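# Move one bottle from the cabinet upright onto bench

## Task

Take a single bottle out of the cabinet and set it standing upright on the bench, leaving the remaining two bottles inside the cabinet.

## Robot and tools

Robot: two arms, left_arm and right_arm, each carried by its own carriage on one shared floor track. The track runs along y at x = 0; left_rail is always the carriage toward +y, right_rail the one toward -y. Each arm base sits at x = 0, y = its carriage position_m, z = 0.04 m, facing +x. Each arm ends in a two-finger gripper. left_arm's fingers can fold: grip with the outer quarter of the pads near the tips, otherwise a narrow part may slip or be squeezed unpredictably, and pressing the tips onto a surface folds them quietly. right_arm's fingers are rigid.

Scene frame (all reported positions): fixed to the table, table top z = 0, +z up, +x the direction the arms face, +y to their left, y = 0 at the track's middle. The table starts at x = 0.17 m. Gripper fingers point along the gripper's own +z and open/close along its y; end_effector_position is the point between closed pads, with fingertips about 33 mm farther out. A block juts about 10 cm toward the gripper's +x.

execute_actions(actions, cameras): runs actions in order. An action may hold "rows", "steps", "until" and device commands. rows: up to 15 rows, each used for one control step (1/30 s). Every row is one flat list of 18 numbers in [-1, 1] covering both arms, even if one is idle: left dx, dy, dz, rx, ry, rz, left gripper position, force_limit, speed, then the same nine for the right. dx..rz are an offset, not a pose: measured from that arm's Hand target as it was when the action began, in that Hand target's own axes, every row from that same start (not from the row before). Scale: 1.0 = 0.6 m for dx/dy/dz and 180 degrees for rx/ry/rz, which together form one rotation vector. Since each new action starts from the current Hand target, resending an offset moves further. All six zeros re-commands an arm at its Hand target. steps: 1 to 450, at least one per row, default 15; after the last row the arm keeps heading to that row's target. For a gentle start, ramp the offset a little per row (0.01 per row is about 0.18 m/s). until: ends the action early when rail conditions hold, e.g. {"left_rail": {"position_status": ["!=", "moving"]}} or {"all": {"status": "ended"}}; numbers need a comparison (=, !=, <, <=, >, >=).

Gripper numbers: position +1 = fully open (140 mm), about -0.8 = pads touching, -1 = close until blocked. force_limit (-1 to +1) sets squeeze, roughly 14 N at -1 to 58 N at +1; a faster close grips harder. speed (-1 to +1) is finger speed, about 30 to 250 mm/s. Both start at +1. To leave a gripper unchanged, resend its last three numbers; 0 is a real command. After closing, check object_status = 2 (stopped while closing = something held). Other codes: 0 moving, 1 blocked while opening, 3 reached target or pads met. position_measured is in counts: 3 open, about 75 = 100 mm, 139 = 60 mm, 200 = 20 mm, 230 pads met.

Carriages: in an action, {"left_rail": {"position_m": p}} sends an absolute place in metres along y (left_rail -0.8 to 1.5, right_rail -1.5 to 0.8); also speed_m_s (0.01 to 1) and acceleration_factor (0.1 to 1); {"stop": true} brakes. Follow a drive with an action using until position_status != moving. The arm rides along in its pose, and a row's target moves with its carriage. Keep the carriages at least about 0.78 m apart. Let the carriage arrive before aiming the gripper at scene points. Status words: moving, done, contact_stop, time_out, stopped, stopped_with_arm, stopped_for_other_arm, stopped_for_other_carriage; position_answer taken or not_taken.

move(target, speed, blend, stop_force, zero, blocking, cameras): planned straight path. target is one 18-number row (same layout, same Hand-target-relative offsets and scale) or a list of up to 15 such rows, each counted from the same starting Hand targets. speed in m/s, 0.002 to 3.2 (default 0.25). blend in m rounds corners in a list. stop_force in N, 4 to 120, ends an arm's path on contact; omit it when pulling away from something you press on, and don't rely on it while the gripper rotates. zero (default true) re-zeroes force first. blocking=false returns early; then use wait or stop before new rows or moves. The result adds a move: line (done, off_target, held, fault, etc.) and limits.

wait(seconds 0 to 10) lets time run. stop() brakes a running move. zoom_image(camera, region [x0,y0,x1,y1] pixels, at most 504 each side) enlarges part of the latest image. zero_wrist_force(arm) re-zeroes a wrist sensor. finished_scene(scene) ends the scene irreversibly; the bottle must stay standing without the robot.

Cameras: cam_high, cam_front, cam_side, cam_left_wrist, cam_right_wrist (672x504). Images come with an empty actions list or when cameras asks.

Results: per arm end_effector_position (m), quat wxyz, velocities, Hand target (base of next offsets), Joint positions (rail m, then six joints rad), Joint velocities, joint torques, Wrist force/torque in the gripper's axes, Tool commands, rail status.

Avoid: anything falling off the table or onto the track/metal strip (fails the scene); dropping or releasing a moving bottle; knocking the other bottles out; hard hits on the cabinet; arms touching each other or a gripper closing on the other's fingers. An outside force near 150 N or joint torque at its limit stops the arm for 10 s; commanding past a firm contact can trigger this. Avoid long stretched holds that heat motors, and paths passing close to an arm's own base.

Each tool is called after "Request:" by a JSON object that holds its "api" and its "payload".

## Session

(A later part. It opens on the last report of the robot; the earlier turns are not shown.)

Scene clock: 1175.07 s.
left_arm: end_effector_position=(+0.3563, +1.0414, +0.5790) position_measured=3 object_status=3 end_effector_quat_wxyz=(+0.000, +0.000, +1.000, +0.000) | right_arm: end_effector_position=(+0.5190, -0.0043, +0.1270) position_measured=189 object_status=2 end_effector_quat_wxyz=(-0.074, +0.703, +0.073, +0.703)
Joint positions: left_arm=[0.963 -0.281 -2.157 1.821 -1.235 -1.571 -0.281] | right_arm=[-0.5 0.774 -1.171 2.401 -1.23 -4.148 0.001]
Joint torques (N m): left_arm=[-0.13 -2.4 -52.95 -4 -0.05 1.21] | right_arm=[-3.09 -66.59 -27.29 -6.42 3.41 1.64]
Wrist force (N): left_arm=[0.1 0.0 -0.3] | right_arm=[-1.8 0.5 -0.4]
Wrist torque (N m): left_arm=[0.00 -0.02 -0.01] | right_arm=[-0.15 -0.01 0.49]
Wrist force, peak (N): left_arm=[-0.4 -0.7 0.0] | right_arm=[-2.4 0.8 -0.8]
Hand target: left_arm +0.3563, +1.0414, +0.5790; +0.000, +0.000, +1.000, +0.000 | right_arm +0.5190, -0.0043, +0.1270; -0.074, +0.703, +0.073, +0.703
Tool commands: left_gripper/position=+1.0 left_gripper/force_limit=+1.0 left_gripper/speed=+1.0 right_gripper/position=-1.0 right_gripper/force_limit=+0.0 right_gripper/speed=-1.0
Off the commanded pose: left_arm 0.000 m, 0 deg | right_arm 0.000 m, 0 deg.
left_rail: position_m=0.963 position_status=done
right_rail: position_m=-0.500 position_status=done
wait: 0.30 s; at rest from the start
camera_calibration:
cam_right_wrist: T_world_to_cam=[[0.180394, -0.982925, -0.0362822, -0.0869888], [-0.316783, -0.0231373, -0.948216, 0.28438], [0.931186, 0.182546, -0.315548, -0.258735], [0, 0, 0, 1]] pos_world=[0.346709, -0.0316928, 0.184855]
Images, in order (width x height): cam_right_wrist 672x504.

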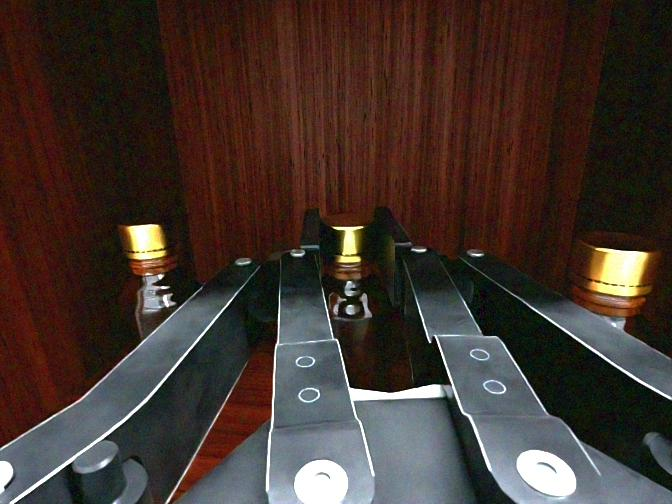

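Request:
{"api": "move", "payload": {"target": [[0,0,0,0,0,0,1,1,1, 0.05,0,0,0,0,0,-1,0,-1],[0,0,0,0,0,0,1,1,1, 0.05,0,-0.25,0,0,0,-1,0,-1]], "blend": [0.008, 0], "speed": [0.08, 0.15], "cameras": ["cam_front", "cam_right_wrist"]}}

Scene clock: 1193.03 s.
left_arm: end_effector_position=(+0.3563, +1.0414, +0.5790) position_measured=3 object_status=3 end_effector_quat_wxyz=(+0.000, +0.000, +1.000, +0.000) | right_arm: end_effector_position=(+0.3723, -0.0355, +0.1569) position_measured=189 object_status=2 end_effector_quat_wxyz=(-0.074, +0.703, +0.073, +0.703)
Joint positions: left_arm=[0.963 -0.281 -2.157 1.821 -1.235 -1.571 -0.281] | right_arm=[-0.5 1.016 -1.311 2.528 -1.218 -3.906 0]
Joint torques (N m): left_arm=[-1.52 -0.61 -53.28 -4.23 0.03 1.4] | right_arm=[12.83 -60.42 -11.06 -6.11 3.7 -4.13]
Wrist force (N): left_arm=[0.8 -0.3 -0.2] | right_arm=[-2.4 0.1 -0.8]
Wrist torque (N m): left_arm=[-0.07 -0.17 0.00] | right_arm=[-0.17 0.00 0.50]
Wrist force, peak (N): left_arm=[0.9 0.2 0.5] | right_arm=[-2.6 0.0 -2.9]
Hand target: left_arm +0.3563, +1.0414, +0.5790; +0.000, +0.000, +1.000, +0.000 | right_arm +0.3722, -0.0356, +0.1569; -0.074, +0.703, +0.073, +0.703
Off the commanded pose: left_arm 0.000 m, 0 deg | right_arm 0.000 m, 0 deg.
left_rail: position_m=0.963 position_status=done
right_rail: position_m=-0.500 position_status=done
move: done
camera_calibration:
cam_right_wrist: T_world_to_cam=[[0.180394, -0.982925, -0.0362822, -0.0901255], [-0.316783, -0.0231373, -0.948216, 0.26557], [0.931186, 0.182546, -0.315548, -0.107092], [0, 0, 0, 1]] pos_world=[0.200109, -0.0628928, 0.214755]
Images, in order (width x height): cam_front 672x504, cam_right_wrist 672x504.

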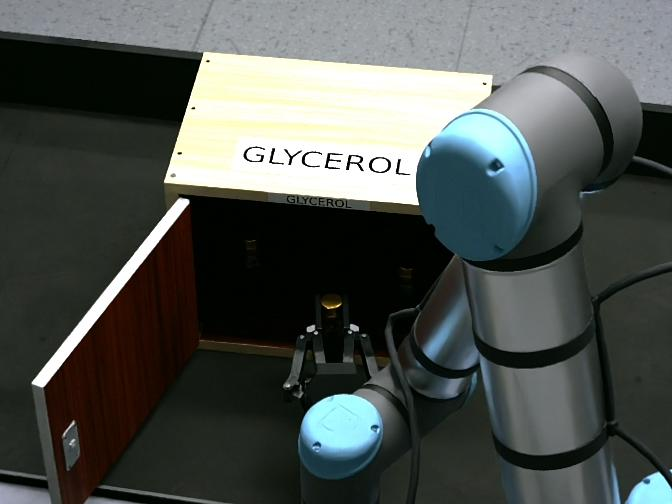

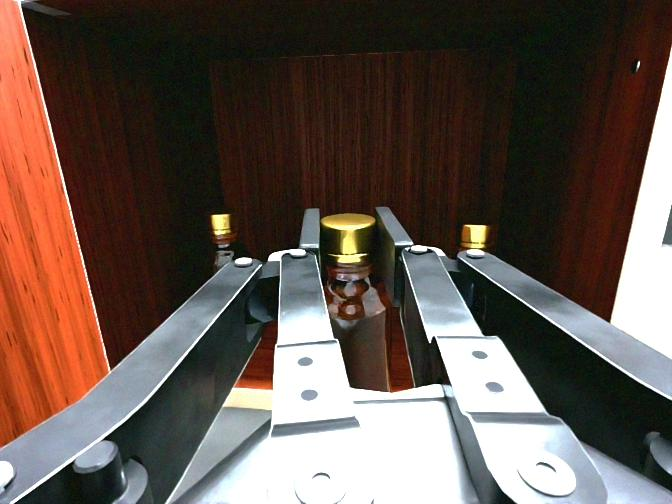

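Request:
{"api": "execute_actions", "payload": {"actions": [{"right_rail": {"position_m": -0.77, "speed_m_s": 0.3, "acceleration_factor": 0.4}, "steps": 120, "until": {"right_rail": {"position_status": ["!=", "moving"]}}}]}}

Request:
{"api": "move", "payload": {"target": [0,0,0,0,0,0,1,1,1, -0.055,0,0,0,0,0,-1,0,-1], "speed": 0.08, "cameras": ["cam_front", "cam_side", "cam_right_wrist"]}}

Scene clock: 1205.73 s.
left_arm: end_effector_position=(+0.3563, +1.0414, +0.5790) position_measured=3 object_status=3 end_effector_quat_wxyz=(+0.000, +0.000, +1.000, +0.000) | right_arm: end_effector_position=(+0.3722, -0.3055, +0.1569) position_measured=189 object_status=2 end_effector_quat_wxyz=(-0.074, +0.703, +0.073, +0.703)
Joint positions: left_arm=[0.963 -0.281 -2.157 1.821 -1.235 -1.571 -0.281] | right_arm=[-0.77 1.016 -1.311 2.528 -1.218 -3.905 0]
Joint torques (N m): left_arm=[-0.9 -1.22 -53.35 -3.9 0.2 1.45] | right_arm=[11.74 -55.35 -21.17 -1.21 1.85 -3.67]
Wrist force (N): left_arm=[0.2 -0.2 -0.4] | right_arm=[-2.5 0.4 -0.8]
Wrist torque (N m): left_arm=[-0.04 -0.04 0.01] | right_arm=[-0.11 0.01 0.50]
Wrist force, peak (N): left_arm=[0.9 -0.2 0.0] | right_arm=[-3.1 0.4 -0.8]
Hand target: left_arm +0.3563, +1.0414, +0.5790; +0.000, +0.000, +1.000, +0.000 | right_arm +0.3722, -0.3055, +0.1569; -0.074, +0.703, +0.073, +0.703
Tool commands: left_gripper/position=+1.0 left_gripper/force_limit=+1.0 left_gripper/speed=+1.0 right_gripper/position=-1.0 right_gripper/force_limit=+0.0 right_gripper/speed=-1.0
Off the commanded pose: left_arm 0.000 m, 0 deg | right_arm 0.000 m, 0 deg.
left_rail: position_m=0.963 position_status=done
right_rail: position_m=-0.770 speed_m_s=0.30 position_status=done

Scene clock: 1206.73 s.
left_arm: end_effector_position=(+0.3563, +1.0414, +0.5790) position_measured=3 object_status=3 end_effector_quat_wxyz=(+0.000, +0.000, +1.000, +0.000) | right_arm: end_effector_position=(+0.3722, -0.3055, +0.1240) position_measured=189 object_status=2 end_effector_quat_wxyz=(-0.074, +0.703, +0.073, +0.703)
Joint positions: left_arm=[0.963 -0.281 -2.157 1.821 -1.235 -1.571 -0.281] | right_arm=[-0.77 1.016 -1.221 2.535 -1.314 -3.905 0]
Joint torques (N m): left_arm=[-0.38 -0.65 -52.77 -4.15 0.02 1.52] | right_arm=[-6.16 -37.43 -6.97 -6.81 -0.71 -3.99]
Wrist force (N): left_arm=[0.0 0.1 0.2] | right_arm=[-2.7 0.2 -0.9]
Wrist torque (N m): left_arm=[0.01 0.00 0.00] | right_arm=[-0.16 0.07 0.48]
Wrist force, peak (N): left_arm=[0.8 -0.4 0.0] | right_arm=[-3.4 0.2 -0.7]
Hand target: left_arm +0.3563, +1.0414, +0.5790; +0.000, +0.000, +1.000, +0.000 | right_arm +0.3722, -0.3055, +0.1239; -0.074, +0.703, +0.073, +0.703
Off the commanded pose: left_arm 0.000 m, 0 deg | right_arm 0.000 m, 0 deg.
left_rail: position_m=0.963 position_status=done
right_rail: position_m=-0.770 speed_m_s=0.30 position_status=done
move: done
camera_calibration:
cam_right_wrist: T_world_to_cam=[[0.180394, -0.982925, -0.0362822, -0.356691], [-0.316783, -0.0231373, -0.948216, 0.228095], [0.931186, 0.182546, -0.315548, -0.0680936], [0, 0, 0, 1]] pos_world=[0.200009, -0.332893, 0.181855]
Images, in order (width x height): cam_front 672x504, cam_side 672x504, cam_right_wrist 672x504.

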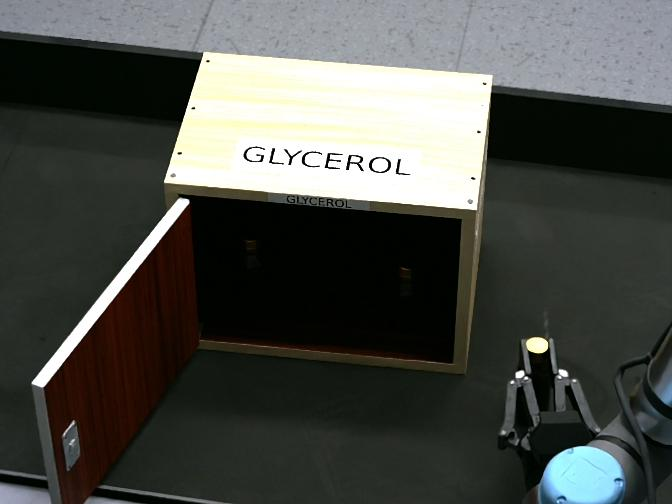

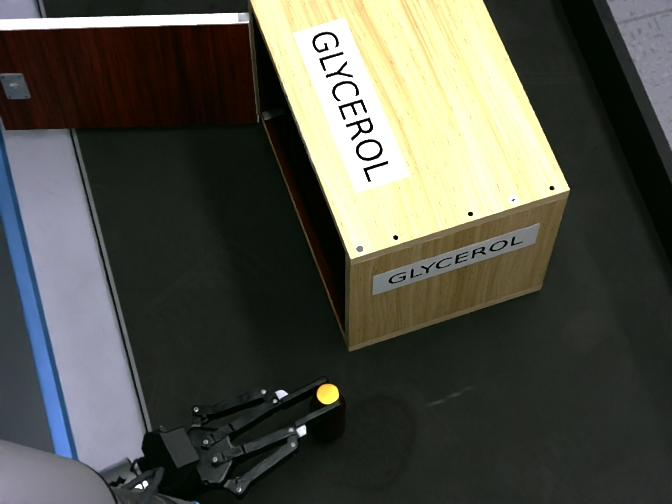

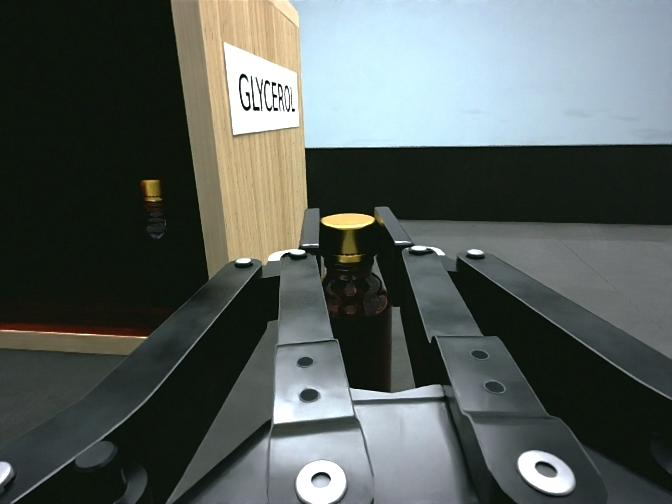

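Request:
{"api": "move", "payload": {"target": [0,0,0,0,0,0,1,1,1, -0.05,0,0,0,0,0,-1,0,-1], "speed": 0.02, "stop_force": 5, "cameras": ["cam_front", "cam_side", "cam_right_wrist"]}}

Scene clock: 1215.37 s.
left_arm: end_effector_position=(+0.3563, +1.0414, +0.5790) position_measured=3 object_status=3 end_effector_quat_wxyz=(+0.000, +0.000, +1.000, +0.000) | right_arm: end_effector_position=(+0.3722, -0.3055, +0.1085) position_measured=189 object_status=2 end_effector_quat_wxyz=(-0.074, +0.703, +0.073, +0.703)
Joint positions: left_arm=[0.963 -0.281 -2.157 1.821 -1.235 -1.571 -0.281] | right_arm=[-0.77 1.016 -1.178 2.536 -1.358 -3.905 0]
Joint torques (N m): left_arm=[-1.28 -3.17 -52.74 -4.08 -0.08 1.81] | right_arm=[-11.04 -64.47 -7.24 -0.3 -1.08 2.21]
Wrist force (N): left_arm=[-0.2 0.1 -0.4] | right_arm=[-2.4 0.1 -0.4]
Wrist torque (N m): left_arm=[0.00 0.05 0.00] | right_arm=[-0.15 -0.03 0.48]
Wrist force, peak (N): left_arm=[0.8 0.2 -0.2] | right_arm=[19.3 4.2 -1.2]
Hand target: left_arm +0.3563, +1.0414, +0.5790; +0.000, +0.000, +1.000, +0.000 | right_arm +0.3722, -0.3055, +0.1085; -0.074, +0.703, +0.073, +0.703 (not the last commanded pose)
Off the commanded pose: left_arm 0.000 m, 0 deg | right_arm 0.015 m, 0 deg.
left_rail: position_m=0.963 position_status=done
right_rail: position_m=-0.770 speed_m_s=0.30 position_status=done
move: contact (right_arm)
camera_calibration:
cam_right_wrist: T_world_to_cam=[[0.180432, -0.982921, -0.0362112, -0.357173], [-0.316887, -0.0232389, -0.948179, 0.213381], [0.931143, 0.182557, -0.315668, -0.0729704], [0, 0, 0, 1]] pos_world=[0.200009, -0.332793, 0.166355]
Images, in order (width x height): cam_front 672x504, cam_side 672x504, cam_right_wrist 672x504.

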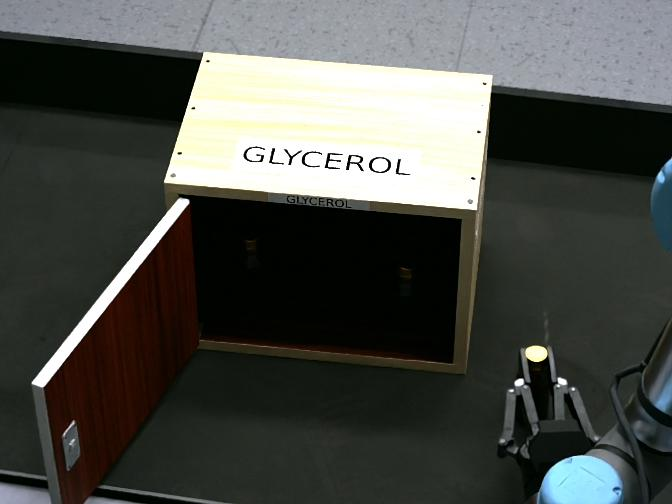

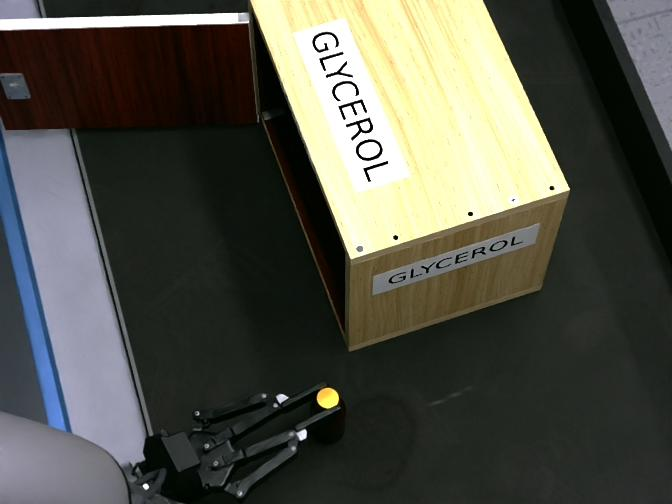

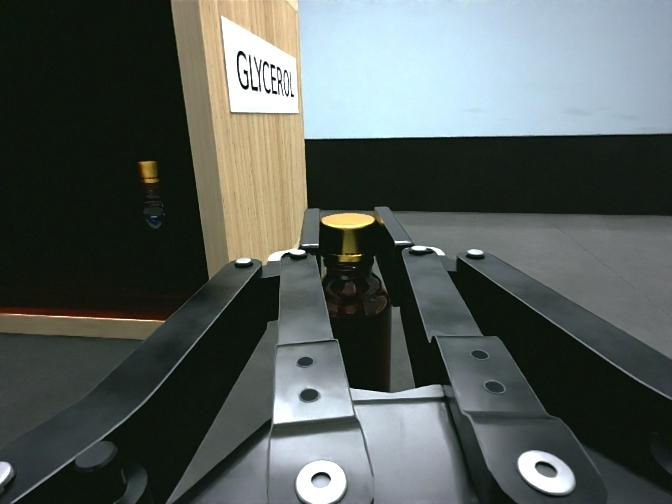

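Request:
{"api": "move", "payload": {"target": [[0,0,0,0,0,0,1,1,1, 0,0,0,0,0,0,-0.16,0,-1],[0,0,0,0,0,0,1,1,1, 0.1,0,0,0,0,0,-0.16,0,-1],[0,0,0,0,0,0,1,1,1, 0.25,0,-0.06,0,0,0,-0.16,0,-1]], "blend": [0, 0.02, 0], "speed": [0.1, 0.1, 0.2], "cameras": ["cam_high", "cam_front", "cam_side", "cam_right_wrist"]}}

Scene clock: 1238.53 s.
left_arm: end_effector_position=(+0.3563, +1.0414, +0.5790) position_measured=3 object_status=3 end_effector_quat_wxyz=(+0.000, +0.000, +1.000, +0.000) | right_arm: end_effector_position=(+0.3370, -0.3131, +0.2584) position_measured=149 object_status=3 end_effector_quat_wxyz=(-0.074, +0.703, +0.073, +0.703)
Joint positions: left_arm=[0.963 -0.281 -2.157 1.821 -1.235 -1.571 -0.281] | right_arm=[-0.77 1.093 -1.572 2.494 -0.922 -3.829 0]
Joint torques (N m): left_arm=[-0.97 -1.07 -53.27 -4.01 0.03 1.72] | right_arm=[14.3 -47 -40.6 0.79 3.44 4.13]
Wrist force (N): left_arm=[0.5 -0.3 -0.3] | right_arm=[-0.6 -0.2 -0.6]
Wrist torque (N m): left_arm=[-0.07 -0.11 0.00] | right_arm=[-0.23 0.22 0.35]
Wrist force, peak (N): left_arm=[0.8 0.1 -0.2] | right_arm=[-3.1 -0.5 -0.9]
Hand target: left_arm +0.3563, +1.0414, +0.5790; +0.000, +0.000, +1.000, +0.000 | right_arm +0.3370, -0.3131, +0.2585; -0.074, +0.703, +0.073, +0.703
Off the commanded pose: left_arm 0.000 m, 0 deg | right_arm 0.000 m, 0 deg.
left_rail: position_m=0.963 position_status=done
right_rail: position_m=-0.770 speed_m_s=0.30 position_status=done
move: done
camera_calibration:
cam_right_wrist: T_world_to_cam=[[0.180432, -0.982921, -0.0362112, -0.352962], [-0.316887, -0.0232389, -0.948179, 0.344179], [0.931143, 0.182557, -0.315668, 0.00853016], [0, 0, 0, 1]] pos_world=[0.164809, -0.340493, 0.316255]
Images, in order (width x height): cam_high 672x504, cam_front 672x504, cam_side 672x504, cam_right_wrist 672x504.

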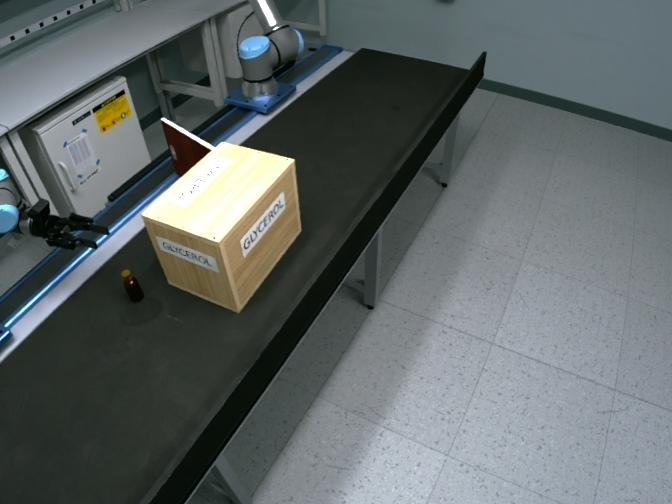

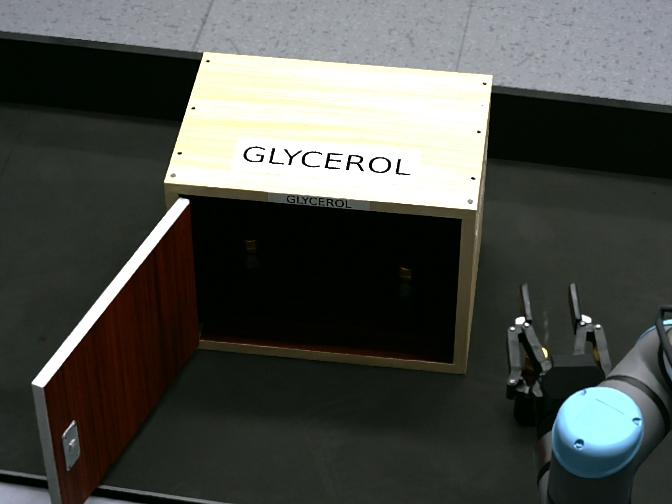

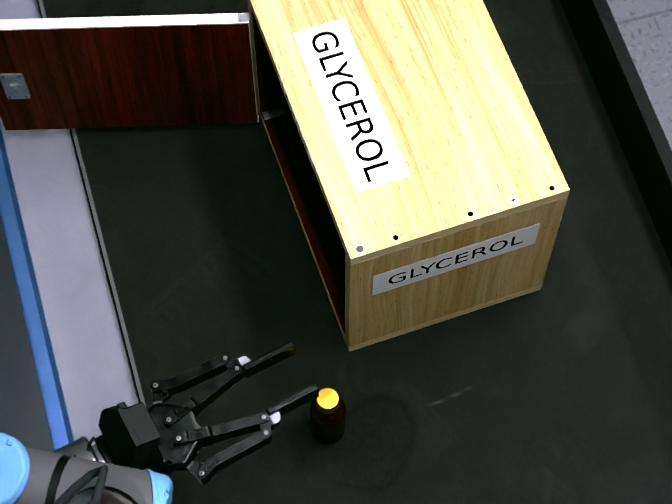

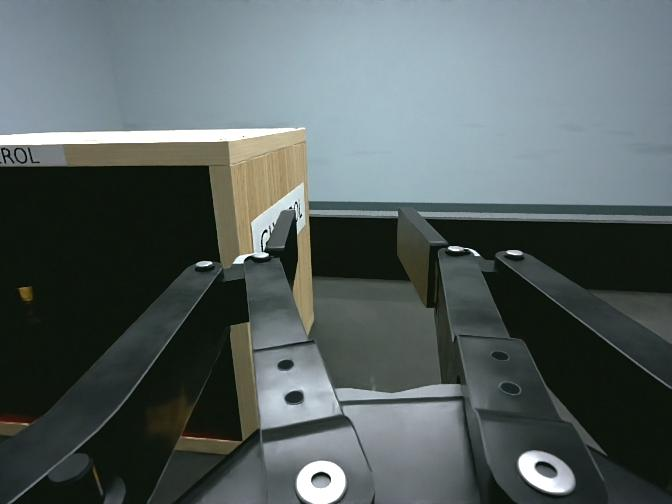

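Request:
{"api": "finished_scene", "payload": {"scene": 1}}

The scene is finished: the task was done.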